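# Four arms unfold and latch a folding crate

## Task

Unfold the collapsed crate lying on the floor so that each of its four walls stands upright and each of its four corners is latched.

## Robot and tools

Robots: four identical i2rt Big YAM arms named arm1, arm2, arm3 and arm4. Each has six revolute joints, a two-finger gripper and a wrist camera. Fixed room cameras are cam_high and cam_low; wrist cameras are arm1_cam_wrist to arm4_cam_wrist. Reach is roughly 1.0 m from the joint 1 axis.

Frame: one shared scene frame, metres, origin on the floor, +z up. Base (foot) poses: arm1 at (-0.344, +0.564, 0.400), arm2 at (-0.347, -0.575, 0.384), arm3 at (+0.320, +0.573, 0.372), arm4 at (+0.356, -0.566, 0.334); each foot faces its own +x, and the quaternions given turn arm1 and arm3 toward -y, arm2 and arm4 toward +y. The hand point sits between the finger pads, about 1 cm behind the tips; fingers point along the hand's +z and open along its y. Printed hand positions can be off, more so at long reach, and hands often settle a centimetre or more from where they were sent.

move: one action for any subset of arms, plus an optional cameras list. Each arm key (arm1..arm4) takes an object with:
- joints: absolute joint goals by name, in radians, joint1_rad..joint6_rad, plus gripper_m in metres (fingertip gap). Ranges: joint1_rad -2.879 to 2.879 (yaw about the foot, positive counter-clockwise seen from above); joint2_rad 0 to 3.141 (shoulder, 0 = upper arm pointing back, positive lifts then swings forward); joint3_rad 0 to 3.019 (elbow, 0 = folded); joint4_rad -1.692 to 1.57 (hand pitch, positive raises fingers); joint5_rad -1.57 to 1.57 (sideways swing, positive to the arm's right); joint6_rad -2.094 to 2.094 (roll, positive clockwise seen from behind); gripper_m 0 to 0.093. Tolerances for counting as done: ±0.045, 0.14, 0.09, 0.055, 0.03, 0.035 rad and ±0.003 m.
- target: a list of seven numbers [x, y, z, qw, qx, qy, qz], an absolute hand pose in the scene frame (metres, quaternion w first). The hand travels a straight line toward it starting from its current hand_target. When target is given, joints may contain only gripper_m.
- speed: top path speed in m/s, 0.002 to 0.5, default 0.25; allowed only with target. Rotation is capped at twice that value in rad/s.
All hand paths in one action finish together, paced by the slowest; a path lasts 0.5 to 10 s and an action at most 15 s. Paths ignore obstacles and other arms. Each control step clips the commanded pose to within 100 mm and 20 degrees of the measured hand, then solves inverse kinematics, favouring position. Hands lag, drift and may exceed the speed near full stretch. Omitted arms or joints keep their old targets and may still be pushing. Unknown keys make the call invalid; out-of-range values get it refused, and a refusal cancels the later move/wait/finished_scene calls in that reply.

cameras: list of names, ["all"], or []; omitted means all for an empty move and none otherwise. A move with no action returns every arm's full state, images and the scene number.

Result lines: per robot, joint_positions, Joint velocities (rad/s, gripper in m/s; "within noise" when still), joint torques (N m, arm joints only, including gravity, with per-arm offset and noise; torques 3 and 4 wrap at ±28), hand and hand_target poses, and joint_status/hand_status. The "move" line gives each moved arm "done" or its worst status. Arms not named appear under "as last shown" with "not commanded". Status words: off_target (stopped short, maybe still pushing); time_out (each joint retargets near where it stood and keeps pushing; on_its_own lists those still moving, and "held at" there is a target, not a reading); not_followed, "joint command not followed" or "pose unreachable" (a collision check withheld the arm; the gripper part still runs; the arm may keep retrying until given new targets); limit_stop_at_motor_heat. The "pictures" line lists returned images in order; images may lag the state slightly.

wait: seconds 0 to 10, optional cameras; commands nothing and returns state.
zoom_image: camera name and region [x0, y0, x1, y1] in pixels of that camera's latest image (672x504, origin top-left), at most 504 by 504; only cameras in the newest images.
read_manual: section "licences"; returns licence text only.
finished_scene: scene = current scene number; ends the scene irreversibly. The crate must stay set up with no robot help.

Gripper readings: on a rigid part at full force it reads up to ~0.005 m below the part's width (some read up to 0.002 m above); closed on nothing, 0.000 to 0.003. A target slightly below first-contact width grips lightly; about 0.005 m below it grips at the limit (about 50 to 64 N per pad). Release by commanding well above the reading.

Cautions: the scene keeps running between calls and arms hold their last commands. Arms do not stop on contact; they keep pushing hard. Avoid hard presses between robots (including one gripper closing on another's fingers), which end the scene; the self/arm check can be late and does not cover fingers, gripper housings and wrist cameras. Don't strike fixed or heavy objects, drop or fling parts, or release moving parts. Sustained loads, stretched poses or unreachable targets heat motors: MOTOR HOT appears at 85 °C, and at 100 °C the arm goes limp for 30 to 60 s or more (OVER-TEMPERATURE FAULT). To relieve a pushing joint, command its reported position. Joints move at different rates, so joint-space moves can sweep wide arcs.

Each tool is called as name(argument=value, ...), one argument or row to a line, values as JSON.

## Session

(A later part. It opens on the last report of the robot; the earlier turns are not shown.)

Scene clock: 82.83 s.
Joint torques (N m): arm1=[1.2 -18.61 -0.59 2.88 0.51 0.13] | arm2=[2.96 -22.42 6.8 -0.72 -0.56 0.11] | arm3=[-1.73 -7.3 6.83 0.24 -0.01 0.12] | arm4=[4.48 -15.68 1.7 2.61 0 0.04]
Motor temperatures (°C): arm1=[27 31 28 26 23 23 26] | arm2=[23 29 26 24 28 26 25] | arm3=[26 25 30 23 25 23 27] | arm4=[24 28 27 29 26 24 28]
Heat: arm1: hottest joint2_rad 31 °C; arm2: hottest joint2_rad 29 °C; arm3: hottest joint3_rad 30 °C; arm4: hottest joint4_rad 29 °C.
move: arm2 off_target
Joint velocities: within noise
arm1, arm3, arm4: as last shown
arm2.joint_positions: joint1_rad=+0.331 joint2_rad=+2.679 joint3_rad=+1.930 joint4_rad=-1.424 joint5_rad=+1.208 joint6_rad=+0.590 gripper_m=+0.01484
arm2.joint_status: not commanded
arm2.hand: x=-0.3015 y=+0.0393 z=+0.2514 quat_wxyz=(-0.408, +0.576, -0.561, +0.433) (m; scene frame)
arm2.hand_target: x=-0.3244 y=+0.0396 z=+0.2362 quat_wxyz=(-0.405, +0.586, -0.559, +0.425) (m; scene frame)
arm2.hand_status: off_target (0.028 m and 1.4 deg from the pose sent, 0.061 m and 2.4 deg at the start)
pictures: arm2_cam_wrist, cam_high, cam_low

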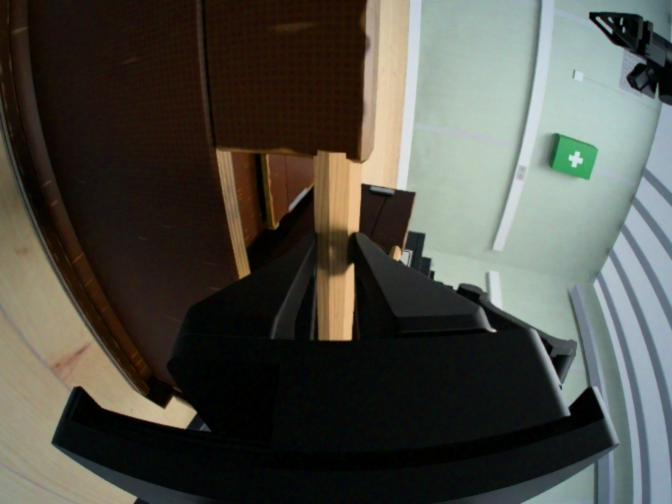

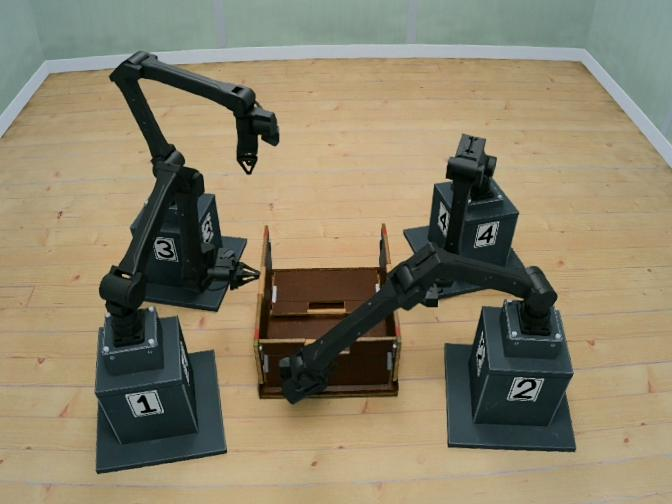

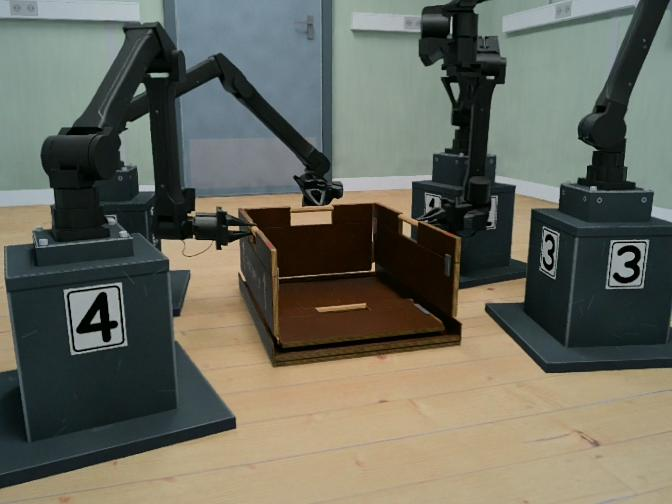

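move(
  arm2={"target":[-0.336,0.041,0.236,-0.405,0.585,-0.56,0.425],"speed":0.05},
  cameras=["cam_high"],
)

zoom_image(
  camera="cam_high",
  region=[245, 300, 405, 400],
)

move(
  arm3={"target":[0.024,0.029,0.32,0,0.7071,0.7071,0],"speed":0.25},
  cameras=["arm3_cam_wrist"],
)

Scene clock: 85.77 s.
Joint torques (N m): arm1=[0.91 -18.08 -0.31 2.66 0.53 0.1] | arm2=[3.66 -22.53 6.87 -0.64 -0.59 0.16] | arm3=[-1.49 -7.36 6.79 0.28 -0.04 0.12] | arm4=[4.48 -15.68 1.7 2.61 0 0.04]
Motor temperatures (°C): arm1=[27 31 28 26 23 23 26] | arm2=[23 29 26 24 28 26 25] | arm3=[26 25 30 23 25 23 27] | arm4=[24 28 27 29 26 24 28]
Heat: arm1: hottest joint2_rad 31 °C; arm2: hottest joint2_rad 29 °C; arm3: hottest joint3_rad 30 °C; arm4: hottest joint4_rad 29 °C.
move: arm2 off_target
Joint velocities: within noise
arm1.joint_positions: joint1_rad=+0.962 joint2_rad=+2.622 joint3_rad=+0.894 joint4_rad=+1.459 joint5_rad=+1.148 joint6_rad=-1.313 gripper_m=+0.01245
arm1.joint_status: not commanded
arm1.hand: x=+0.0133 y=+0.2272 z=+0.2434 quat_wxyz=(+0.003, -0.008, -0.743, +0.670) (m; scene frame)
arm1.hand_target: x=+0.0138 y=+0.2323 z=+0.2426 quat_wxyz=(+0.000, -0.006, -0.741, +0.672) (m; scene frame)
arm1.hand_status: not commanded
arm2.joint_positions: joint1_rad=+0.340 joint2_rad=+2.691 joint3_rad=+1.955 joint4_rad=-1.469 joint5_rad=+1.197 joint6_rad=+0.625 gripper_m=+0.01463
arm2.joint_status: not commanded
arm2.hand: x=-0.3078 y=+0.0394 z=+0.2514 quat_wxyz=(-0.406, +0.574, -0.563, +0.434) (m; scene frame)
arm2.hand_target: x=-0.3352 y=+0.0396 z=+0.2366 quat_wxyz=(-0.405, +0.585, -0.560, +0.424) (m; scene frame)
arm2.hand_status: off_target (0.032 m and 1.7 deg from the pose sent, 0.038 m and 1.4 deg at the start)
arm3, arm4: as last shown
pictures: cam_high

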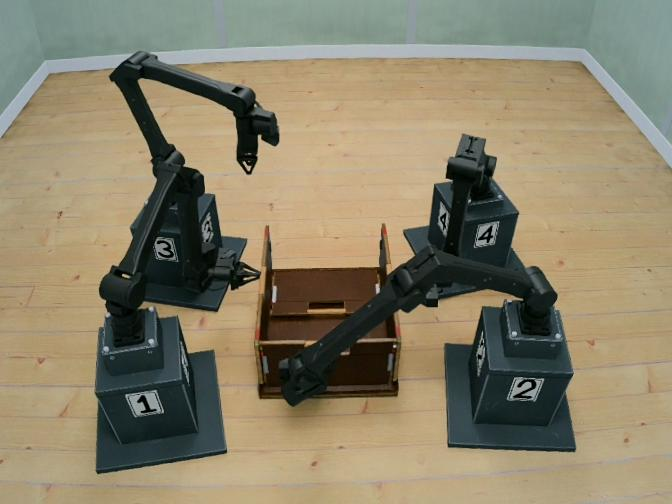

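Scaled by 3.150 from the camera's 672x504 image, which has a finer 960x720 frame.

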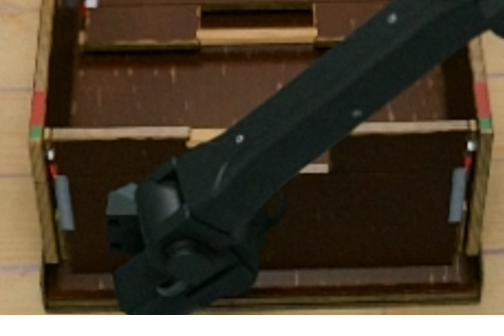

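Scene clock: 88.20 s.
Joint torques (N m): arm1=[0.79 -18.43 -0.38 2.86 0.51 0.08] | arm2=[3.6 -22.65 6.91 -0.62 -0.58 0.17] | arm3=[-1.44 -16.32 9.35 -0.03 -0.06 -0.04] | arm4=[4.54 -15.68 1.7 2.61 0.01 0.04]
Motor temperatures (°C): arm1=[27 31 28 26 23 23 26] | arm2=[23 29 26 24 27 26 25] | arm3=[26 25 30 23 25 23 27] | arm4=[24 29 27 29 26 24 28]
Heat: arm1: hottest joint2_rad 31 °C; arm2: hottest joint2_rad 29 °C; arm3: hottest joint3_rad 30 °C; arm4: hottest joint2_rad 29 °C.
move: arm3 off_target
Joint velocities: within noise
arm1, arm2, arm4: as last shown
arm3.joint_positions: joint1_rad=-0.273 joint2_rad=+2.150 joint3_rad=+1.567 joint4_rad=-0.991 joint5_rad=+0.003 joint6_rad=-0.491 gripper_m=+0.05013
arm3.joint_status: not commanded
arm3.hand: x=+0.0361 y=+0.0405 z=+0.3228 quat_wxyz=(+0.001, -0.706, -0.708, -0.002) (m; scene frame)
arm3.hand_target: x=+0.0245 y=+0.0322 z=+0.3188 quat_wxyz=(-0.001, -0.707, -0.707, +0.000) (m; scene frame)
arm3.hand_status: off_target (0.017 m and 0.3 deg from the pose sent, 0.370 m and 2.5 deg at the start)
pictures: arm3_cam_wrist

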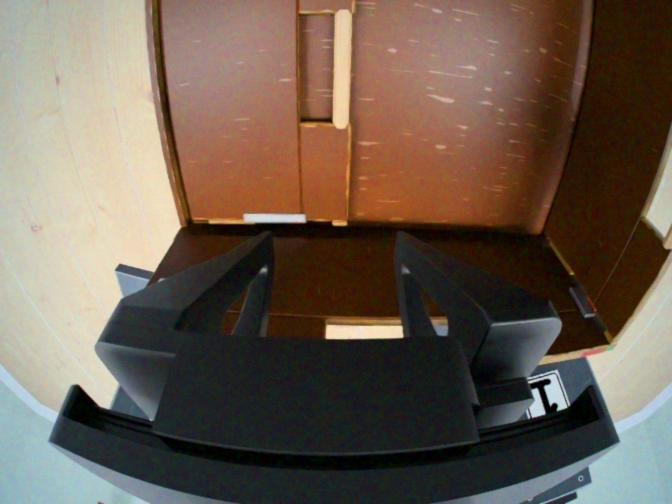

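move(
  arm3={"target":[0.020,-0.022,0.155,0,0.7071,0.7071,0],"speed":0.18},
)

move(
  arm3={"target":[0.035,-0.027,0.075,0,0.7071,0.7071,0],"speed":0.1},
  cameras=["arm3_cam_wrist"],
)

Scene clock: 91.27 s.
Joint torques (N m): arm1=[0.79 -18.43 -0.43 3.02 0.53 0.12] | arm2=[3.72 -22.65 6.9 -0.64 -0.58 0.17] | arm3=[0.32 -18.67 8.38 0.25 0.05 0.17] | arm4=[4.48 -15.68 1.69 2.61 0.01 0.04]
Motor temperatures (°C): arm1=[27 32 28 26 23 23 26] | arm2=[23 29 26 24 27 26 25] | arm3=[26 25 30 23 25 23 27] | arm4=[24 29 27 29 26 24 28]
Heat: arm1: hottest joint2_rad 32 °C; arm2: hottest joint2_rad 29 °C; arm3: hottest joint3_rad 30 °C; arm4: hottest joint2_rad 29 °C.
move: arm3 off_target
Joint velocities: within noise
arm1, arm2, arm4: as last shown
arm3.joint_positions: joint1_rad=-0.256 joint2_rad=+2.527 joint3_rad=+1.806 joint4_rad=-0.859 joint5_rad=+0.003 joint6_rad=-0.479 gripper_m=+0.05013
arm3.joint_status: not commanded
arm3.hand: x=+0.0224 y=-0.0097 z=+0.1639 quat_wxyz=(+0.002, -0.704, -0.710, -0.005) (m; scene frame)
arm3.hand_target: x=+0.0258 y=-0.0227 z=+0.1554 quat_wxyz=(+0.000, -0.703, -0.711, +0.000) (m; scene frame)
arm3.hand_status: off_target (0.015 m and 0.7 deg from the pose sent, 0.180 m and 0.3 deg at the start)
pictures: none

Scene clock: 92.97 s.
Joint torques (N m): arm1=[0.62 -18.26 -0.43 3.15 0.51 0.11] | arm2=[3.72 -22.65 6.9 -0.64 -0.58 0.17] | arm3=[0.67 -18.2 7.82 0.65 0.09 0.15] | arm4=[4.48 -15.68 1.7 2.61 0 0.04]
Motor temperatures (°C): arm1=[27 32 27 26 23 23 26] | arm2=[23 29 26 24 27 26 25] | arm3=[26 25 30 23 25 23 27] | arm4=[24 29 27 29 26 24 28]
Heat: arm1: hottest joint2_rad 32 °C; arm2: hottest joint2_rad 29 °C; arm3: hottest joint3_rad 30 °C; arm4: hottest joint2_rad 29 °C.
move: arm3 off_target
Joint velocities: within noise
arm1, arm2: as last shown
arm3.joint_positions: joint1_rad=-0.247 joint2_rad=+2.682 joint3_rad=+1.886 joint4_rad=-0.787 joint5_rad=+0.003 joint6_rad=-0.458 gripper_m=+0.05013
arm3.joint_status: not commanded
arm3.hand: x=+0.0278 y=-0.0128 z=+0.0873 quat_wxyz=(+0.002, -0.709, -0.705, -0.006) (m; scene frame)
arm3.hand_target: x=+0.0322 y=-0.0240 z=+0.0754 quat_wxyz=(+0.000, -0.707, -0.707, +0.000) (m; scene frame)
arm3.hand_status: off_target (0.020 m and 0.8 deg from the pose sent, 0.091 m and 0.7 deg at the start)
arm4.joint_positions: joint1_rad=+0.916 joint2_rad=+2.457 joint3_rad=+0.925 joint4_rad=+1.362 joint5_rad=+1.154 joint6_rad=-1.407 gripper_m=+0.01661
arm4.joint_status: not commanded
arm4.hand: x=-0.0399 y=-0.1996 z=+0.2457 quat_wxyz=(-0.682, +0.731, -0.016, +0.009) (m; scene frame)
arm4.hand_target: x=-0.0490 y=-0.2156 z=+0.2416 quat_wxyz=(-0.684, +0.730, +0.000, +0.000) (m; scene frame)
arm4.hand_status: not commanded
pictures: arm3_cam_wrist

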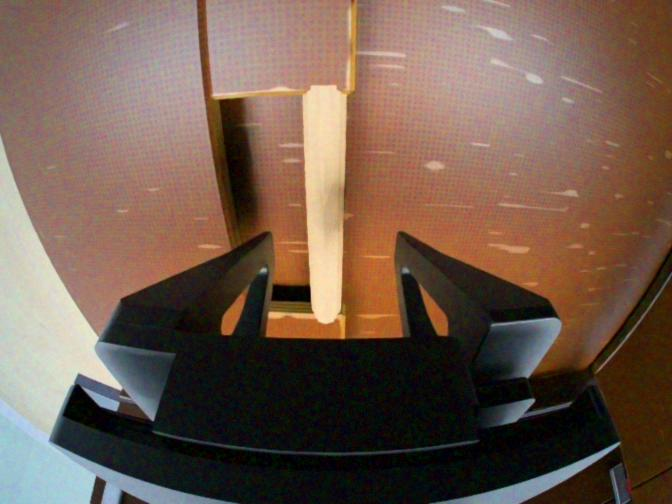

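move(
  arm3={"target":[0.042,-0.034,0.025,0,0.7071,0.7071,0],"speed":0.08},
  cameras=["arm3_cam_wrist"],
)

Scene clock: 95.80 s.
Joint torques (N m): arm1=[0.97 -18.55 -0.51 2.97 0.5 0.11] | arm2=[3.66 -22.65 6.9 -0.65 -0.58 0.17] | arm3=[0.79 -19.02 7.73 0.61 0.09 0.17] | arm4=[4.54 -15.68 1.7 2.61 0.01 0.04]
Motor temperatures (°C): arm1=[27 32 27 26 23 23 26] | arm2=[23 29 26 24 27 26 25] | arm3=[26 25 30 23 25 23 27] | arm4=[24 29 27 29 26 24 28]
Heat: arm1: hottest joint2_rad 32 °C; arm2: hottest joint2_rad 29 °C; arm3: hottest joint3_rad 30 °C; arm4: hottest joint2_rad 29 °C.
move: arm3 off_target
Joint velocities: within noise
arm1, arm2, arm4: as last shown
arm3.joint_positions: joint1_rad=-0.221 joint2_rad=+2.803 joint3_rad=+1.989 joint4_rad=-0.764 joint5_rad=+0.003 joint6_rad=-0.439 gripper_m=+0.05013
arm3.joint_status: not commanded
arm3.hand: x=+0.0406 y=-0.0260 z=+0.0370 quat_wxyz=(+0.002, -0.706, -0.708, -0.004) (m; scene frame)
arm3.hand_target: x=+0.0465 y=-0.0343 z=+0.0247 quat_wxyz=(+0.000, -0.704, -0.710, +0.000) (m; scene frame)
arm3.hand_status: off_target (0.014 m and 0.5 deg from the pose sent, 0.067 m and 0.8 deg at the start)
pictures: arm3_cam_wrist

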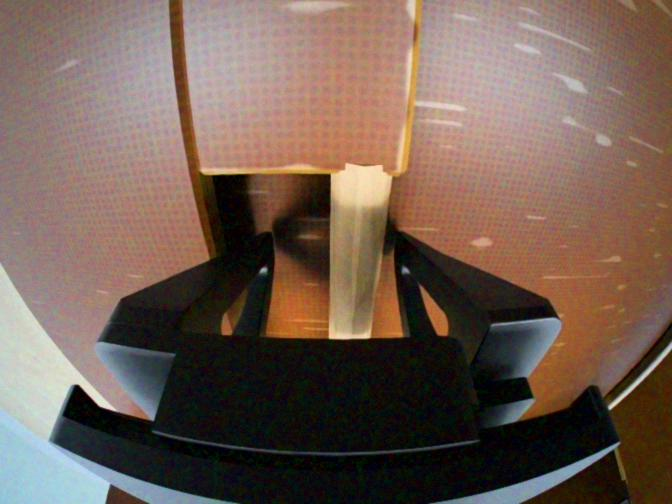

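move(
  arm3={"target":[0.036,-0.033,0.025,0,0.7071,0.7071,0],"speed":0.08},
  cameras=["arm3_cam_wrist"],
)

Scene clock: 97.37 s.
Joint torques (N m): arm1=[0.79 -18.08 -0.58 2.93 0.49 0.11] | arm2=[3.6 -22.59 6.9 -0.65 -0.58 0.17] | arm3=[-0.97 -18.08 7.9 0.28 0.08 0.06] | arm4=[4.48 -15.74 1.7 2.61 0.01 0.04]
Motor temperatures (°C): arm1=[27 32 27 26 23 23 26] | arm2=[23 29 26 24 27 26 25] | arm3=[26 25 30 23 25 23 27] | arm4=[24 29 27 29 26 24 28]
Heat: arm1: hottest joint2_rad 32 °C; arm2: hottest joint2_rad 29 °C; arm3: hottest joint3_rad 30 °C; arm4: hottest joint2_rad 29 °C.
move: arm3 off_target
Joint velocities: within noise
arm1, arm2, arm4: as last shown
arm3.joint_positions: joint1_rad=-0.227 joint2_rad=+2.803 joint3_rad=+2.000 joint4_rad=-0.764 joint5_rad=+0.003 joint6_rad=-0.430 gripper_m=+0.05013
arm3.joint_status: not commanded
arm3.hand: x=+0.0346 y=-0.0293 z=+0.0398 quat_wxyz=(+0.000, -0.712, -0.703, +0.001) (m; scene frame)
arm3.hand_target: x=+0.0326 y=-0.0307 z=+0.0256 quat_wxyz=(+0.000, -0.713, -0.702, +0.001) (m; scene frame)
arm3.hand_status: off_target (0.015 m and 0.7 deg from the pose sent, 0.015 m and 0.5 deg at the start)
pictures: arm3_cam_wrist

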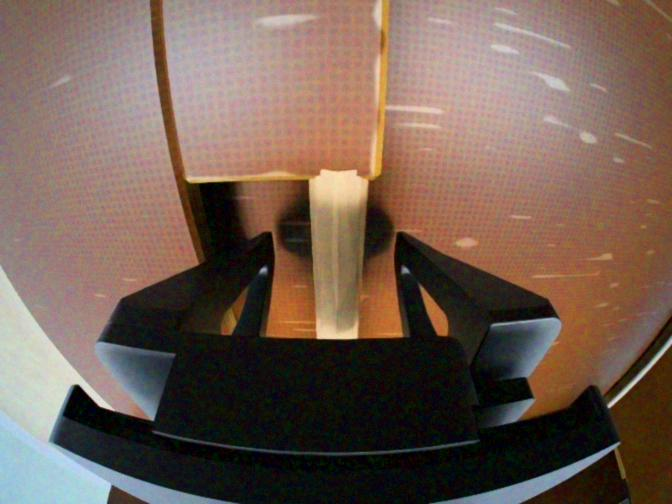

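move(
  arm3={"joints":{"gripper_m":0.018}},
)

move(
  arm3={"joints":{"gripper_m":0.006}},
  cameras=["arm3_cam_wrist"],
)

move(
  arm3={"target":[0.037,-0.029,0.085,-0.093,0.701,0.701,-0.093],"speed":0.06},
)

move(
  arm3={"target":[0.046,-0.029,0.115,-0.153,0.690,0.690,-0.153],"speed":0.06},
  cameras=["arm3_cam_wrist","cam_low"],
)

Scene clock: 99.73 s.
Joint torques (N m): arm1=[0.15 -18.43 -0.58 2.77 0.48 0.11] | arm2=[3.66 -22.65 6.91 -0.64 -0.59 0.17] | arm3=[-1.2 -18.96 7.82 0.23 0.03 0.07] | arm4=[4.48 -15.62 1.7 2.61 0.01 0.04]
Motor temperatures (°C): arm1=[27 32 27 26 23 23 26] | arm2=[23 29 26 24 27 26 25] | arm3=[26 25 31 23 25 23 27] | arm4=[24 29 27 29 26 24 28]
Heat: arm1: hottest joint2_rad 32 °C; arm2: hottest joint2_rad 29 °C; arm3: hottest joint3_rad 31 °C; arm4: hottest joint2_rad 29 °C.
move: arm3 done
Joint velocities: within noise
arm1, arm2, arm4: as last shown
arm3.joint_positions: joint1_rad=-0.230 joint2_rad=+2.803 joint3_rad=+2.000 joint4_rad=-0.764 joint5_rad=+0.002 joint6_rad=-0.435 gripper_m=+0.01842
arm3.joint_status: all done
arm3.hand: x=+0.0330 y=-0.0286 z=+0.0398 quat_wxyz=(-0.001, -0.711, -0.703, +0.001) (m; scene frame)
arm3.hand_target: x=+0.0310 y=-0.0300 z=+0.0256 quat_wxyz=(-0.001, -0.712, -0.702, +0.000) (m; scene frame)
arm3.hand_status: not commanded
pictures: none

Scene clock: 100.17 s.
Joint torques (N m): arm1=[0.38 -18.08 -0.51 2.81 0.56 0.06] | arm2=[3.72 -22.59 6.9 -0.62 -0.58 0.17] | arm3=[-0.73 -18.78 7.87 0.16 0.08 0.07] | arm4=[4.48 -15.68 1.7 2.61 0.01 0.04]
Motor temperatures (°C): arm1=[27 32 27 26 23 23 26] | arm2=[23 29 26 24 27 26 25] | arm3=[26 25 31 23 25 23 27] | arm4=[24 29 26 29 26 24 28]
Heat: arm1: hottest joint2_rad 32 °C; arm2: hottest joint2_rad 29 °C; arm3: hottest joint3_rad 31 °C; arm4: hottest joint2_rad 29 °C.
move: arm3 off_target
Joint velocities: within noise
arm1, arm2, arm4: as last shown
arm3.joint_positions: joint1_rad=-0.230 joint2_rad=+2.803 joint3_rad=+2.000 joint4_rad=-0.764 joint5_rad=+0.002 joint6_rad=-0.436 gripper_m=+0.01703
arm3.joint_status: gripper_m off_target (ended at +0.01705, target +0.00600)
arm3.hand: x=+0.0330 y=-0.0286 z=+0.0398 quat_wxyz=(-0.001, -0.710, -0.704, +0.001) (m; scene frame)
arm3.hand_target: x=+0.0310 y=-0.0300 z=+0.0256 quat_wxyz=(-0.001, -0.711, -0.703, +0.000) (m; scene frame)
arm3.hand_status: not commanded
pictures: arm3_cam_wrist

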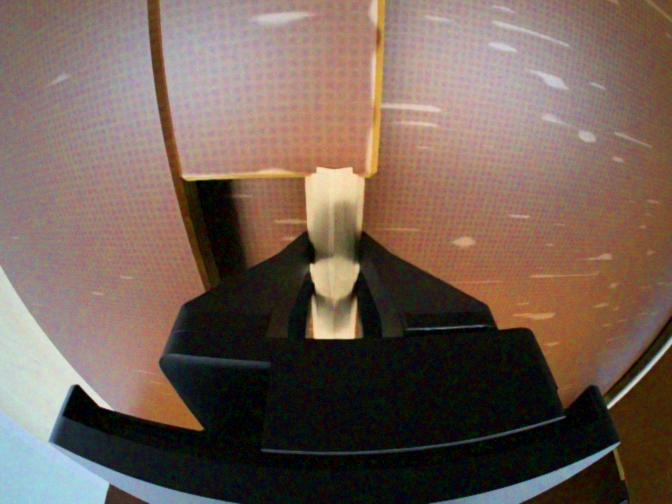

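Scene clock: 102.90 s.
Joint torques (N m): arm1=[0.62 -18.49 -0.59 2.91 0.52 0.08] | arm2=[3.66 -22.65 6.9 -0.62 -0.58 0.17] | arm3=[0.5 -22.83 3.21 0.64 1.04 0.06] | arm4=[4.48 -15.68 1.7 2.61 0 0.04]
Motor temperatures (°C): arm1=[27 32 27 26 23 23 26] | arm2=[23 29 26 24 27 26 25] | arm3=[26 26 30 23 26 23 27] | arm4=[24 29 26 29 26 24 28]
Heat: arm1: hottest joint2_rad 32 °C; arm2: hottest joint2_rad 29 °C; arm3: hottest joint3_rad 30 °C; arm4: hottest joint2_rad 29 °C.
move: arm3 done
Joint velocities: within noise
arm1.joint_positions: joint1_rad=+0.962 joint2_rad=+2.622 joint3_rad=+0.894 joint4_rad=+1.459 joint5_rad=+1.148 joint6_rad=-1.313 gripper_m=+0.01245
arm1.joint_status: not commanded
arm1.hand: x=+0.0133 y=+0.2272 z=+0.2434 quat_wxyz=(+0.003, -0.008, -0.743, +0.670) (m; scene frame)
arm1.hand_target: x=+0.0138 y=+0.2323 z=+0.2426 quat_wxyz=(+0.000, -0.006, -0.741, +0.672) (m; scene frame)
arm1.hand_status: not commanded
arm2.joint_positions: joint1_rad=+0.340 joint2_rad=+2.691 joint3_rad=+1.955 joint4_rad=-1.469 joint5_rad=+1.197 joint6_rad=+0.625 gripper_m=+0.01463
arm2.joint_status: not commanded
arm2.hand: x=-0.3078 y=+0.0394 z=+0.2514 quat_wxyz=(-0.406, +0.574, -0.563, +0.434) (m; scene frame)
arm2.hand_target: x=-0.3352 y=+0.0396 z=+0.2366 quat_wxyz=(-0.405, +0.585, -0.560, +0.424) (m; scene frame)
arm2.hand_status: not commanded
arm3.joint_positions: joint1_rad=-0.170 joint2_rad=+2.688 joint3_rad=+1.832 joint4_rad=-0.624 joint5_rad=+0.220 joint6_rad=-0.382 gripper_m=+0.01699
arm3.joint_status: not commanded
arm3.hand: x=+0.0357 y=-0.0278 z=+0.0747 quat_wxyz=(+0.082, -0.707, -0.698, +0.083) (m; scene frame)
arm3.hand_target: x=+0.0399 y=-0.0304 z=+0.0846 quat_wxyz=(+0.091, -0.702, -0.700, +0.092) (m; scene frame)
arm3.hand_status: done (0.010 m and 1.8 deg from the pose sent, 0.045 m and 15.1 deg at the start)
arm4: as last shown
pictures: none

Scene clock: 104.93 s.
Joint torques (N m): arm1=[0.21 -18.2 -0.49 2.97 0.51 0.13] | arm2=[3.66 -22.65 6.91 -0.65 -0.58 0.17] | arm3=[0.03 -22.07 3.29 0.99 1.32 0.05] | arm4=[4.48 -15.68 1.7 2.61 0.01 0.04]
Motor temperatures (°C): arm1=[27 32 27 26 23 23 26] | arm2=[23 29 26 24 27 26 25] | arm3=[26 26 30 23 26 23 27] | arm4=[24 29 26 29 26 24 28]
Heat: arm1: hottest joint2_rad 32 °C; arm2: hottest joint2_rad 29 °C; arm3: hottest joint3_rad 30 °C; arm4: hottest joint2_rad 29 °C.
move: arm3 off_target
Joint velocities: within noise
arm1, arm2, arm4: as last shown
arm3.joint_positions: joint1_rad=-0.118 joint2_rad=+2.616 joint3_rad=+1.736 joint4_rad=-0.552 joint5_rad=+0.388 joint6_rad=-0.346 gripper_m=+0.01696
arm3.joint_status: not commanded
arm3.hand: x=+0.0426 y=-0.0276 z=+0.1051 quat_wxyz=(+0.143, -0.698, -0.687, +0.143) (m; scene frame)
arm3.hand_target: x=+0.0466 y=-0.0299 z=+0.1147 quat_wxyz=(+0.153, -0.690, -0.691, +0.153) (m; scene frame)
arm3.hand_status: off_target (0.011 m and 1.8 deg from the pose sent, 0.042 m and 11.6 deg at the start)
pictures: arm3_cam_wrist, cam_low

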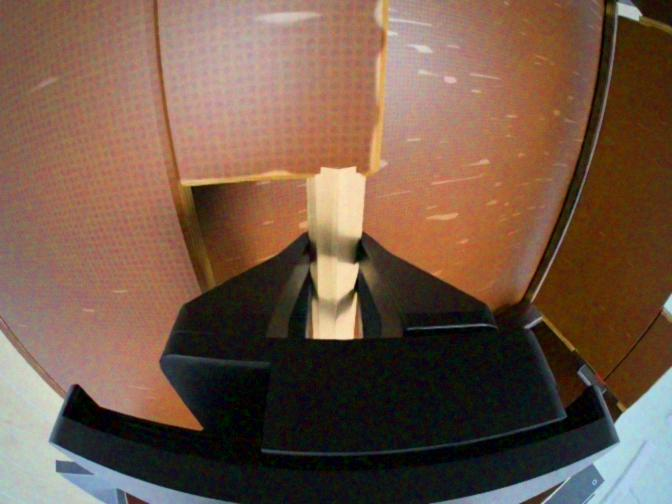

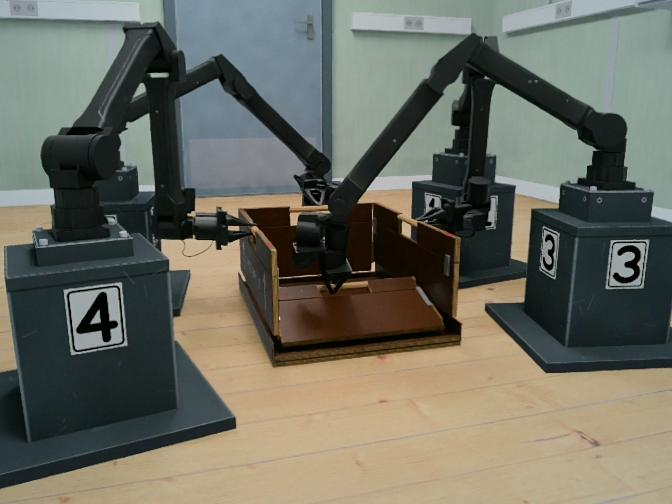

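move(
  arm3={"target":[0.065,-0.028,0.152,-0.213,0.674,0.674,-0.213],"speed":0.08},
)

move(
  arm3={"target":[0.095,-0.028,0.188,-0.299,0.641,0.641,-0.299],"speed":0.08},
)

move(
  arm3={"target":[0.134,-0.027,0.218,-0.364,0.606,0.606,-0.364],"speed":0.08},
)

move(
  arm3={"target":[0.184,-0.027,0.238,-0.405,0.579,0.579,-0.405],"speed":0.08},
  cameras=["arm3_cam_wrist","cam_low"],
)

move(
  arm3={"target":[0.226,-0.026,0.244,-0.405,0.579,0.579,-0.405],"speed":0.06},
)

move(
  arm3={"target":[0.264,-0.025,0.244,-0.405,0.579,0.579,-0.405],"speed":0.06},
  cameras=["arm3_cam_wrist","cam_low","cam_high"],
)

Scene clock: 108.97 s.
Joint torques (N m): arm1=[1.26 -17.96 -0.49 2.8 0.49 0.07] | arm2=[3.66 -22.59 6.91 -0.62 -0.58 0.17] | arm3=[0.44 -21.6 3.41 0.81 1.29 0.03] | arm4=[4.48 -15.62 1.7 2.61 0.01 0.04]
Motor temperatures (°C): arm1=[27 32 27 26 23 23 26] | arm2=[23 28 26 24 27 26 25] | arm3=[26 26 30 23 26 23 27] | arm4=[24 29 26 29 26 24 28]
Heat: arm1: hottest joint2_rad 32 °C; arm2: hottest joint2_rad 28 °C; arm3: hottest joint3_rad 30 °C; arm4: hottest joint2_rad 29 °C.
move: arm3 off_target
Joint velocities: within noise
arm1, arm2, arm4: as last shown
arm3.joint_positions: joint1_rad=-0.054 joint2_rad=+2.545 joint3_rad=+1.648 joint4_rad=-0.503 joint5_rad=+0.571 joint6_rad=-0.298 gripper_m=+0.01692
arm3.joint_status: not commanded
arm3.hand: x=+0.0574 y=-0.0271 z=+0.1418 quat_wxyz=(+0.206, -0.684, -0.669, +0.206) (m; scene frame)
arm3.hand_target: x=+0.0626 y=-0.0278 z=+0.1520 quat_wxyz=(+0.214, -0.675, -0.673, +0.213) (m; scene frame)
arm3.hand_status: off_target (0.013 m and 1.7 deg from the pose sent, 0.052 m and 11.7 deg at the start)
pictures: none

Scene clock: 111.10 s.
Joint torques (N m): arm1=[0.44 -18.02 -0.47 2.89 0.56 0.11] | arm2=[3.66 -22.59 6.91 -0.64 -0.59 0.17] | arm3=[1.14 -20.78 3.22 0.99 1.39 -0.02] | arm4=[4.54 -15.68 1.69 2.61 0 0.04]
Motor temperatures (°C): arm1=[27 32 27 26 23 23 26] | arm2=[23 28 26 24 27 26 26] | arm3=[26 26 30 23 26 23 27] | arm4=[24 29 26 29 26 24 28]
Heat: arm1: hottest joint2_rad 32 °C; arm2: hottest joint2_rad 28 °C; arm3: hottest joint3_rad 30 °C; arm4: hottest joint2_rad 29 °C.
move: arm3 off_target
Joint velocities: within noise
arm1, arm2: as last shown
arm3.joint_positions: joint1_rad=+0.042 joint2_rad=+2.510 joint3_rad=+1.590 joint4_rad=-0.474 joint5_rad=+0.841 joint6_rad=-0.224 gripper_m=+0.01688
arm3.joint_status: not commanded
arm3.hand: x=+0.0833 y=-0.0268 z=+0.1789 quat_wxyz=(+0.293, -0.653, -0.635, +0.291) (m; scene frame)
arm3.hand_target: x=+0.0920 y=-0.0278 z=+0.1873 quat_wxyz=(+0.300, -0.642, -0.639, +0.299) (m; scene frame)
arm3.hand_status: off_target (0.015 m and 1.9 deg from the pose sent, 0.060 m and 16.2 deg at the start)
arm4.joint_positions: joint1_rad=+0.916 joint2_rad=+2.457 joint3_rad=+0.925 joint4_rad=+1.362 joint5_rad=+1.154 joint6_rad=-1.407 gripper_m=+0.01661
arm4.joint_status: not commanded
arm4.hand: x=-0.0399 y=-0.1996 z=+0.2457 quat_wxyz=(-0.682, +0.731, -0.016, +0.009) (m; scene frame)
arm4.hand_target: x=-0.0490 y=-0.2156 z=+0.2416 quat_wxyz=(-0.684, +0.730, +0.000, +0.000) (m; scene frame)
arm4.hand_status: not commanded
pictures: none

Scene clock: 113.00 s.
Joint torques (N m): arm1=[0.73 -18.02 -0.62 2.89 0.49 0.07] | arm2=[3.72 -22.59 6.91 -0.64 -0.58 0.17] | arm3=[1.49 -20.01 3.71 -0.16 1.12 0.1] | arm4=[4.54 -15.74 1.7 2.61 0.01 0.04]
Motor temperatures (°C): arm1=[27 32 27 26 23 23 26] | arm2=[23 28 26 24 27 26 26] | arm3=[26 26 30 23 26 23 28] | arm4=[24 29 26 29 26 24 28]
Heat: arm1: hottest joint2_rad 32 °C; arm2: hottest joint2_rad 28 °C; arm3: hottest joint3_rad 30 °C; arm4: hottest joint2_rad 29 °C.
move: arm3 off_target
Joint velocities: within noise
arm1, arm2, arm4: as last shown
arm3.joint_positions: joint1_rad=+0.134 joint2_rad=+2.499 joint3_rad=+1.573 joint4_rad=-0.526 joint5_rad=+1.071 joint6_rad=-0.116 gripper_m=+0.01683
arm3.joint_status: not commanded
arm3.hand: x=+0.1179 y=-0.0257 z=+0.2121 quat_wxyz=(+0.361, -0.619, -0.597, +0.361) (m; scene frame)
arm3.hand_target: x=+0.1325 y=-0.0273 z=+0.2179 quat_wxyz=(+0.365, -0.606, -0.606, +0.364) (m; scene frame)
arm3.hand_status: off_target (0.017 m and 1.9 deg from the pose sent, 0.064 m and 13.3 deg at the start)
pictures: none

Scene clock: 114.80 s.
Joint torques (N m): arm1=[0.21 -18.14 -0.58 2.91 0.48 0.14] | arm2=[3.66 -22.59 6.89 -0.62 -0.58 0.17] | arm3=[1.73 -18.32 5.6 -1.18 0.72 0.19] | arm4=[4.48 -15.68 1.7 2.62 0 0.04]
Motor temperatures (°C): arm1=[27 32 27 26 23 23 26] | arm2=[23 28 26 24 27 26 26] | arm3=[26 27 30 23 26 23 28] | arm4=[24 29 26 29 26 24 28]
Heat: arm1: hottest joint2_rad 32 °C; arm2: hottest joint2_rad 28 °C; arm3: hottest joint3_rad 30 °C; arm4: hottest joint2_rad 29 °C.
move: arm3 off_target
Joint velocities: within noise
arm1, arm2, arm4: as last shown
arm3.joint_positions: joint1_rad=+0.233 joint2_rad=+2.506 joint3_rad=+1.612 joint4_rad=-0.750 joint5_rad=+1.224 joint6_rad=+0.108 gripper_m=+0.01683
arm3.joint_status: not commanded
arm3.hand: x=+0.1672 y=-0.0256 z=+0.2413 quat_wxyz=(+0.401, -0.590, -0.568, +0.410) (m; scene frame)
arm3.hand_target: x=+0.1830 y=-0.0288 z=+0.2387 quat_wxyz=(+0.405, -0.578, -0.580, +0.407) (m; scene frame)
arm3.hand_status: off_target (0.017 m and 2.0 deg from the pose sent, 0.071 m and 8.7 deg at the start)
pictures: arm3_cam_wrist, cam_low

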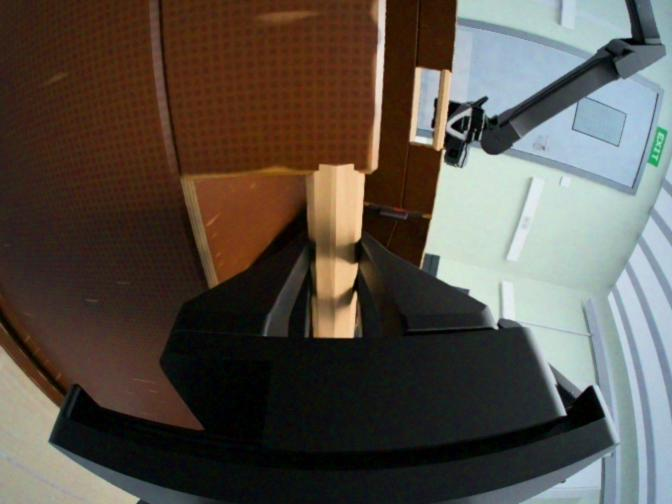

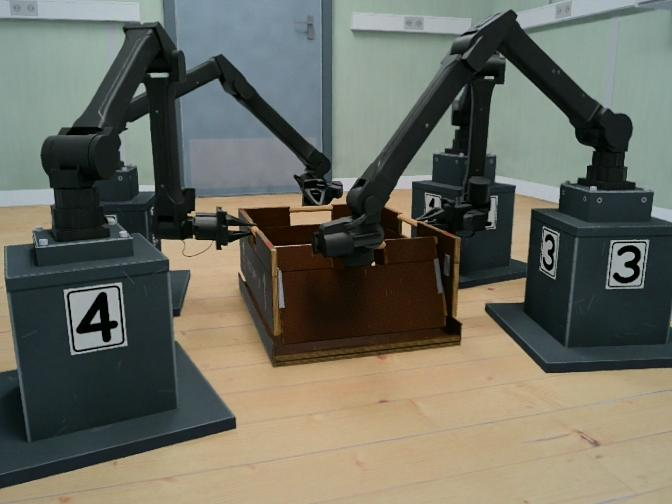

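Scene clock: 116.40 s.
Joint torques (N m): arm1=[0.85 -19.02 -0.42 2.89 0.5 0.11] | arm2=[3.66 -22.59 6.91 -0.65 -0.58 0.17] | arm3=[1.96 -18.08 5.53 -1.87 0.17 0.31] | arm4=[4.48 -15.68 1.7 2.61 0.01 0.04]
Motor temperatures (°C): arm1=[27 32 27 26 23 23 26] | arm2=[23 28 26 24 27 26 26] | arm3=[26 27 30 23 26 23 28] | arm4=[24 29 26 29 26 24 28]
Heat: arm1: hottest joint2_rad 32 °C; arm2: hottest joint2_rad 28 °C; arm3: hottest joint3_rad 30 °C; arm4: hottest joint2_rad 29 °C.
move: arm3 off_target
Joint velocities: within noise
arm1.joint_positions: joint1_rad=+0.965 joint2_rad=+2.622 joint3_rad=+0.891 joint4_rad=+1.460 joint5_rad=+1.148 joint6_rad=-1.313 gripper_m=+0.01245
arm1.joint_status: not commanded
arm1.hand: x=+0.0132 y=+0.2288 z=+0.2433 quat_wxyz=(+0.002, -0.006, -0.743, +0.669) (m; scene frame)
arm1.hand_target: x=+0.0137 y=+0.2339 z=+0.2424 quat_wxyz=(-0.001, -0.004, -0.741, +0.671) (m; scene frame)
arm1.hand_status: not commanded
arm2, arm4: as last shown
arm3.joint_positions: joint1_rad=+0.296 joint2_rad=+2.519 joint3_rad=+1.673 joint4_rad=-0.988 joint5_rad=+1.221 joint6_rad=+0.308 gripper_m=+0.01683
arm3.joint_status: not commanded
arm3.hand: x=+0.2046 y=-0.0252 z=+0.2521 quat_wxyz=(+0.405, -0.589, -0.565, +0.411) (m; scene frame)
arm3.hand_target: x=+0.2250 y=-0.0254 z=+0.2441 quat_wxyz=(+0.406, -0.579, -0.580, +0.405) (m; scene frame)
arm3.hand_status: off_target (0.023 m and 2.1 deg from the pose sent, 0.059 m and 2.0 deg at the start)
pictures: none

Scene clock: 117.97 s.
Joint torques (N m): arm1=[0.62 -17.79 -0.54 2.81 0.44 0.11] | arm2=[3.66 -22.59 6.91 -0.62 -0.58 0.16] | arm3=[2.73 -17.85 6.02 -1.61 0.06 0.31] | arm4=[4.48 -15.68 1.7 2.61 0.01 0.04]
Motor temperatures (°C): arm1=[27 32 27 26 23 23 26] | arm2=[23 28 26 24 27 26 26] | arm3=[26 27 30 23 26 23 28] | arm4=[24 29 26 29 26 24 28]
Heat: arm1: hottest joint2_rad 32 °C; arm2: hottest joint2_rad 28 °C; arm3: hottest joint3_rad 30 °C; arm4: hottest joint2_rad 29 °C.
move: arm3 off_target
Joint velocities: within noise
arm1.joint_positions: joint1_rad=+0.967 joint2_rad=+2.622 joint3_rad=+0.891 joint4_rad=+1.460 joint5_rad=+1.148 joint6_rad=-1.313 gripper_m=+0.01244
arm1.joint_status: not commanded
arm1.hand: x=+0.0137 y=+0.2294 z=+0.2433 quat_wxyz=(+0.002, -0.006, -0.743, +0.669) (m; scene frame)
arm1.hand_target: x=+0.0142 y=+0.2345 z=+0.2423 quat_wxyz=(-0.001, -0.003, -0.741, +0.671) (m; scene frame)
arm1.hand_status: not commanded
arm2, arm4: as last shown
arm3.joint_positions: joint1_rad=+0.356 joint2_rad=+2.545 joint3_rad=+1.736 joint4_rad=-1.173 joint5_rad=+1.210 joint6_rad=+0.469 gripper_m=+0.01659
arm3.joint_status: not commanded
arm3.hand: x=+0.2405 y=-0.0262 z=+0.2576 quat_wxyz=(+0.406, -0.587, -0.564, +0.415) (m; scene frame)
arm3.hand_target: x=+0.2631 y=-0.0258 z=+0.2466 quat_wxyz=(+0.406, -0.577, -0.578, +0.410) (m; scene frame)
arm3.hand_status: off_target (0.027 m and 2.3 deg from the pose sent, 0.060 m and 2.1 deg at the start)
pictures: arm3_cam_wrist, cam_high, cam_low

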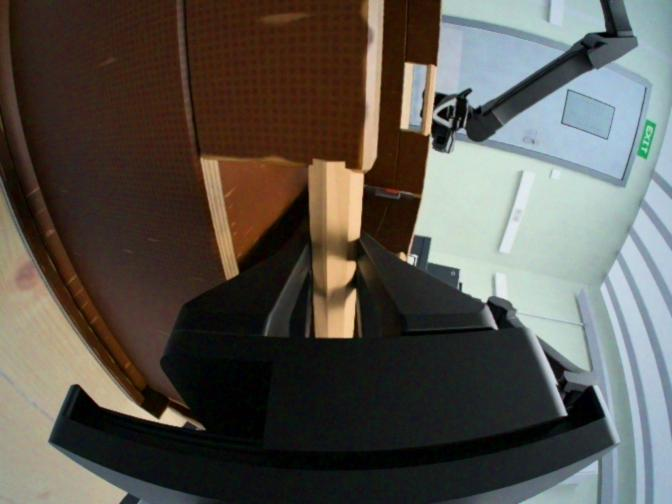

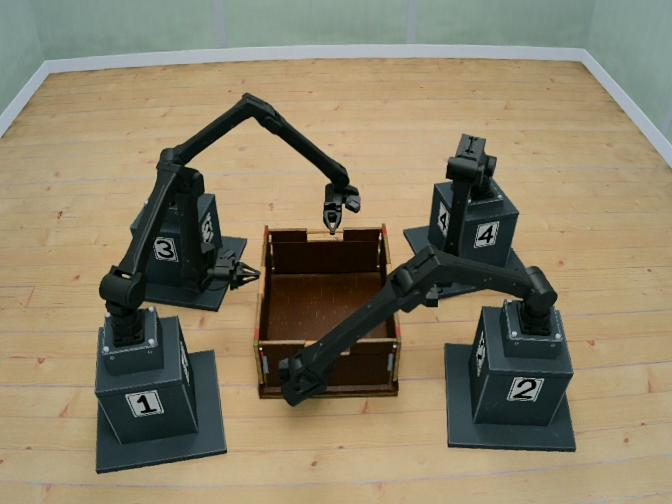

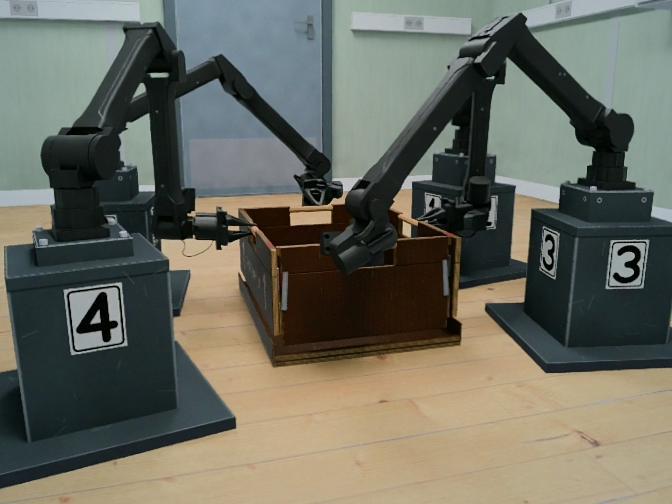

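move(
  arm3={"target":[0.290,-0.025,0.241,-0.405,0.579,0.579,-0.405],"speed":0.05},
)

move(
  arm3={"target":[0.305,-0.025,0.240,-0.405,0.579,0.579,-0.405],"speed":0.05},
  cameras=["cam_low","cam_high"],
)

zoom_image(
  camera="cam_high",
  region=[245, 210, 405, 410],
)

Scene clock: 120.33 s.
Joint torques (N m): arm1=[0.79 -18.37 -0.32 2.88 0.46 0.12] | arm2=[3.72 -22.65 6.91 -0.64 -0.58 0.17] | arm3=[3.84 -17.49 6.13 -1.68 -0.29 0.33] | arm4=[4.48 -15.68 1.7 2.59 0.01 0.04]
Motor temperatures (°C): arm1=[27 32 27 26 23 23 26] | arm2=[23 28 26 24 27 26 26] | arm3=[26 27 30 23 26 23 28] | arm4=[24 29 26 29 26 24 28]
Heat: arm1: hottest joint2_rad 32 °C; arm2: hottest joint2_rad 28 °C; arm3: hottest joint3_rad 30 °C; arm4: hottest joint2_rad 29 °C.
move: arm3 off_target
Joint velocities: within noise
arm1.joint_positions: joint1_rad=+0.964 joint2_rad=+2.622 joint3_rad=+0.894 joint4_rad=+1.460 joint5_rad=+1.148 joint6_rad=-1.313 gripper_m=+0.01244
arm1.joint_status: not commanded
arm1.hand: x=+0.0139 y=+0.2277 z=+0.2436 quat_wxyz=(+0.002, -0.008, -0.742, +0.670) (m; scene frame)
arm1.hand_target: x=+0.0145 y=+0.2328 z=+0.2428 quat_wxyz=(-0.001, -0.006, -0.741, +0.672) (m; scene frame)
arm1.hand_status: not commanded
arm2.joint_positions: joint1_rad=+0.340 joint2_rad=+2.691 joint3_rad=+1.955 joint4_rad=-1.469 joint5_rad=+1.197 joint6_rad=+0.625 gripper_m=+0.01462
arm2.joint_status: not commanded
arm2.hand: x=-0.3078 y=+0.0394 z=+0.2514 quat_wxyz=(-0.406, +0.574, -0.563, +0.434) (m; scene frame)
arm2.hand_target: x=-0.3352 y=+0.0397 z=+0.2366 quat_wxyz=(-0.405, +0.585, -0.560, +0.424) (m; scene frame)
arm2.hand_status: not commanded
arm3.joint_positions: joint1_rad=+0.381 joint2_rad=+2.570 joint3_rad=+1.783 joint4_rad=-1.281 joint5_rad=+1.191 joint6_rad=+0.555 gripper_m=+0.01638
arm3.joint_status: not commanded
arm3.hand: x=+0.2562 y=-0.0260 z=+0.2573 quat_wxyz=(+0.409, -0.591, -0.562, +0.410) (m; scene frame)
arm3.hand_target: x=+0.2888 y=-0.0235 z=+0.2414 quat_wxyz=(+0.405, -0.578, -0.580, +0.406) (m; scene frame)
arm3.hand_status: off_target (0.038 m and 2.5 deg from the pose sent, 0.052 m and 2.3 deg at the start)
arm4: as last shown
pictures: none

Scene clock: 121.47 s.
Joint torques (N m): arm1=[0.97 -18.32 -0.51 2.82 0.47 0.1] | arm2=[3.72 -22.59 6.91 -0.62 -0.58 0.17] | arm3=[5.77 -18.2 6.26 -1.83 -0.53 0.44] | arm4=[4.48 -15.68 1.7 2.61 0.01 0.05]
Motor temperatures (°C): arm1=[27 32 27 26 23 23 26] | arm2=[23 28 26 24 27 26 26] | arm3=[26 27 30 23 26 23 28] | arm4=[24 29 26 29 26 24 28]
Heat: arm1: hottest joint2_rad 32 °C; arm2: hottest joint2_rad 28 °C; arm3: hottest joint3_rad 30 °C; arm4: hottest joint2_rad 29 °C.
move: arm3 off_target
Joint velocities: within noise
arm1, arm2, arm4: as last shown
arm3.joint_positions: joint1_rad=+0.379 joint2_rad=+2.584 joint3_rad=+1.809 joint4_rad=-1.333 joint5_rad=+1.184 joint6_rad=+0.595 gripper_m=+0.01638
arm3.joint_status: not commanded
arm3.hand: x=+0.2557 y=-0.0259 z=+0.2576 quat_wxyz=(+0.414, -0.594, -0.557, +0.407) (m; scene frame)
arm3.hand_target: x=+0.3018 y=-0.0229 z=+0.2414 quat_wxyz=(+0.405, -0.579, -0.579, +0.406) (m; scene frame)
arm3.hand_status: off_target (0.052 m and 3.3 deg from the pose sent, 0.052 m and 2.5 deg at the start)
pictures: cam_high, cam_low

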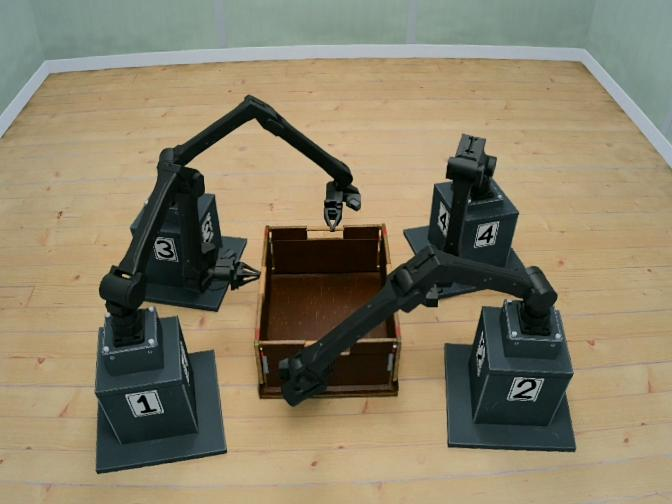

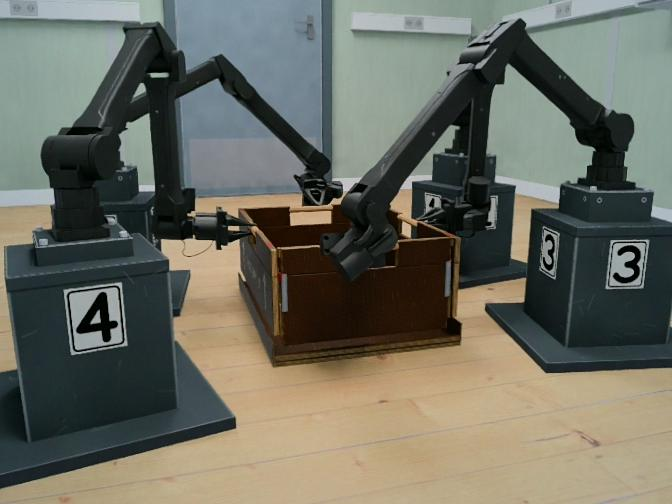

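Scaled by 2.520 from the camera's 672x504 image, which has a finer 960x720 frame.

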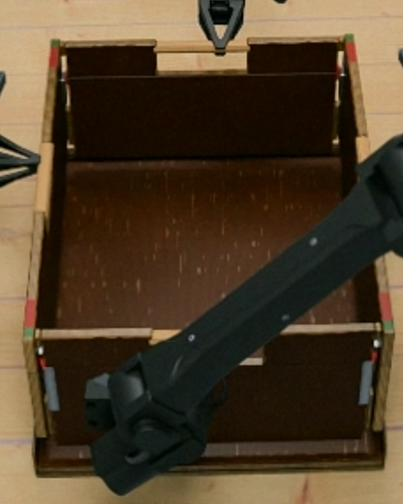

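move(
  arm1={"target":[0.0135,0.202,0.242,0,0,0.743,-0.669],"speed":0.06},
  arm4={"target":[-0.048,-0.176,0.241,-0.682,0.731,0,0],"speed":0.06},
)

move(
  arm3={"target":[0.230,-0.025,0.244,-0.405,0.579,0.579,-0.405],"speed":0.08},
  arm2={"target":[-0.282,0.041,0.238,-0.405,0.585,-0.56,0.425],"speed":0.08},
  cameras=["cam_high","cam_low"],
)

zoom_image(
  camera="cam_high",
  region=[245, 210, 405, 410],
)

Scene clock: 124.23 s.
Joint torques (N m): arm1=[-4.54 -18.02 1.25 2.11 -0.83 0] | arm2=[3.66 -22.65 6.91 -0.64 -0.58 0.16] | arm3=[5.83 -17.49 6.24 -1.96 -0.5 0.4] | arm4=[-0.09 -15.38 5.2 1.42 -1.56 -0.08]
Motor temperatures (°C): arm1=[27 32 27 26 23 23 27] | arm2=[23 28 26 24 27 26 26] | arm3=[26 27 30 23 26 23 28] | arm4=[24 29 26 29 26 24 28]
Heat: arm1: hottest joint2_rad 32 °C; arm2: hottest joint2_rad 28 °C; arm3: hottest joint3_rad 30 °C; arm4: hottest joint2_rad 29 °C.
move: arm1 off_target; arm4 off_target
Joint velocities: within noise
arm1.joint_positions: joint1_rad=+0.956 joint2_rad=+2.622 joint3_rad=+0.884 joint4_rad=+1.476 joint5_rad=+1.111 joint6_rad=-1.339 gripper_m=+0.01244
arm1.joint_status: not commanded
arm1.hand: x=+0.0140 y=+0.2268 z=+0.2434 quat_wxyz=(-0.002, +0.010, -0.745, +0.667) (m; scene frame)
arm1.hand_target: x=+0.0094 y=+0.2071 z=+0.2418 quat_wxyz=(+0.005, +0.003, -0.744, +0.668) (m; scene frame)
arm1.hand_status: off_target (0.025 m and 1.2 deg from the pose sent, 0.026 m and 0.9 deg at the start)
arm2: as last shown
arm3.joint_positions: joint1_rad=+0.379 joint2_rad=+2.585 joint3_rad=+1.809 joint4_rad=-1.333 joint5_rad=+1.184 joint6_rad=+0.595 gripper_m=+0.01638
arm3.joint_status: not commanded
arm3.hand: x=+0.2556 y=-0.0255 z=+0.2567 quat_wxyz=(+0.414, -0.594, -0.557, +0.406) (m; scene frame)
arm3.hand_target: x=+0.3017 y=-0.0225 z=+0.2406 quat_wxyz=(+0.406, -0.579, -0.580, +0.405) (m; scene frame)
arm3.hand_status: not commanded
arm4.joint_positions: joint1_rad=+0.906 joint2_rad=+2.457 joint3_rad=+0.923 joint4_rad=+1.367 joint5_rad=+1.129 joint6_rad=-1.414 gripper_m=+0.01661
arm4.joint_status: not commanded
arm4.hand: x=-0.0397 y=-0.1955 z=+0.2455 quat_wxyz=(-0.682, +0.732, -0.010, +0.005) (m; scene frame)
arm4.hand_target: x=-0.0487 y=-0.1809 z=+0.2414 quat_wxyz=(-0.682, +0.731, +0.000, +0.000) (m; scene frame)
arm4.hand_status: off_target (0.022 m and 1.3 deg from the pose sent, 0.025 m and 2.1 deg at the start)
pictures: none

Scene clock: 126.07 s.
Joint torques (N m): arm1=[-4.07 -18.37 1.29 1.99 -0.78 0] | arm2=[-2.84 -23.65 5.05 1.35 -0.06 -0.27] | arm3=[-2.78 -18.43 3.99 1.43 0.46 -0.36] | arm4=[-0.09 -15.33 5.22 1.42 -1.56 -0.07]
Motor temperatures (°C): arm1=[27 32 27 26 23 23 27] | arm2=[23 29 26 24 27 26 26] | arm3=[26 27 30 23 26 23 28] | arm4=[24 29 26 29 27 24 28]
Heat: arm1: hottest joint2_rad 32 °C; arm2: hottest joint2_rad 29 °C; arm3: hottest joint3_rad 30 °C; arm4: hottest joint2_rad 29 °C.
move: arm2 off_target; arm3 off_target
Joint velocities: within noise
arm1: as last shown
arm2.joint_positions: joint1_rad=+0.340 joint2_rad=+2.647 joint3_rad=+1.863 joint4_rad=-1.303 joint5_rad=+1.231 joint6_rad=+0.492 gripper_m=+0.01462
arm2.joint_status: not commanded
arm2.hand: x=-0.3055 y=+0.0387 z=+0.2506 quat_wxyz=(-0.418, +0.590, -0.544, +0.425) (m; scene frame)
arm2.hand_target: x=-0.2880 y=+0.0393 z=+0.2391 quat_wxyz=(-0.407, +0.586, -0.558, +0.425) (m; scene frame)
arm2.hand_status: off_target (0.027 m and 2.4 deg from the pose sent, 0.029 m and 1.7 deg at the start)
arm3.joint_positions: joint1_rad=+0.377 joint2_rad=+2.527 joint3_rad=+1.705 joint4_rad=-1.115 joint5_rad=+1.201 joint6_rad=+0.424 gripper_m=+0.01638
arm3.joint_status: not commanded
arm3.hand: x=+0.2538 y=-0.0266 z=+0.2571 quat_wxyz=(+0.394, -0.582, -0.576, +0.418) (m; scene frame)
arm3.hand_target: x=+0.2373 y=-0.0236 z=+0.2444 quat_wxyz=(+0.403, -0.581, -0.580, +0.404) (m; scene frame)
arm3.hand_status: off_target (0.027 m and 2.0 deg from the pose sent, 0.029 m and 3.2 deg at the start)
arm4.joint_positions: joint1_rad=+0.906 joint2_rad=+2.457 joint3_rad=+0.923 joint4_rad=+1.367 joint5_rad=+1.129 joint6_rad=-1.415 gripper_m=+0.01661
arm4.joint_status: not commanded
arm4.hand: x=-0.0397 y=-0.1955 z=+0.2455 quat_wxyz=(-0.682, +0.732, -0.010, +0.006) (m; scene frame)
arm4.hand_target: x=-0.0487 y=-0.1809 z=+0.2414 quat_wxyz=(-0.682, +0.731, +0.000, +0.001) (m; scene frame)
arm4.hand_status: not commanded
pictures: cam_high, cam_low

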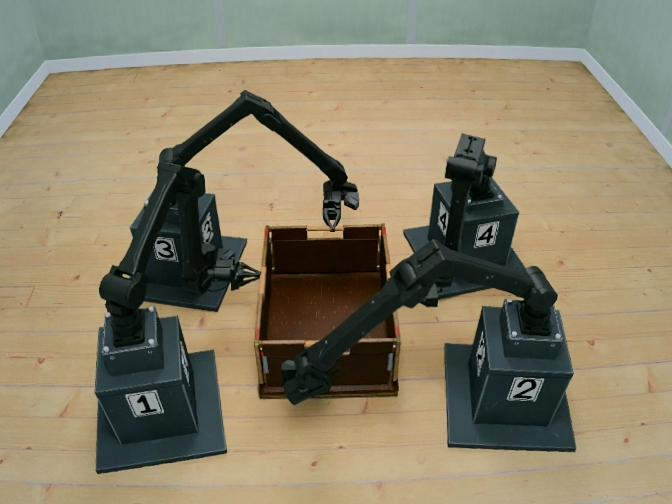

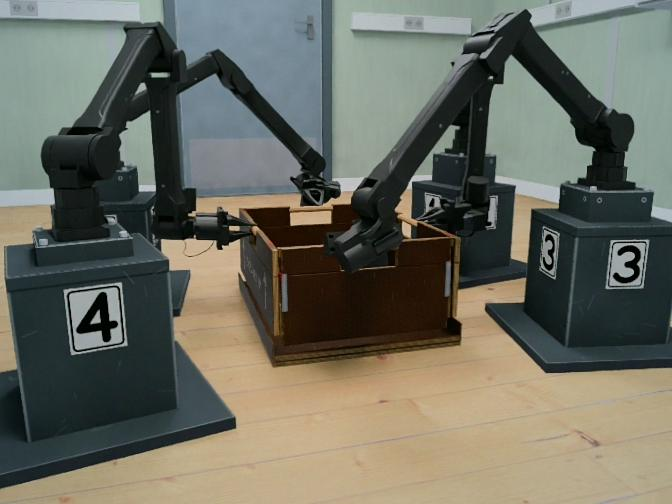

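Scaled by 2.520 from the camera's 672x504 image, which has a finer 960x720 frame.

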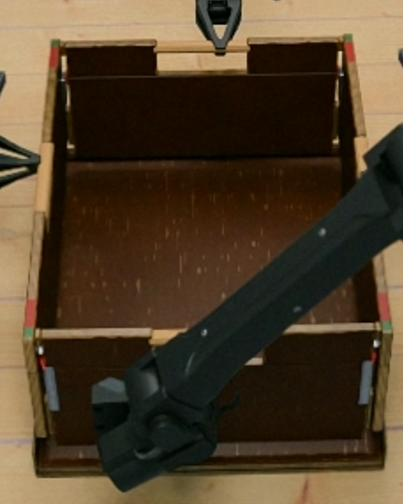

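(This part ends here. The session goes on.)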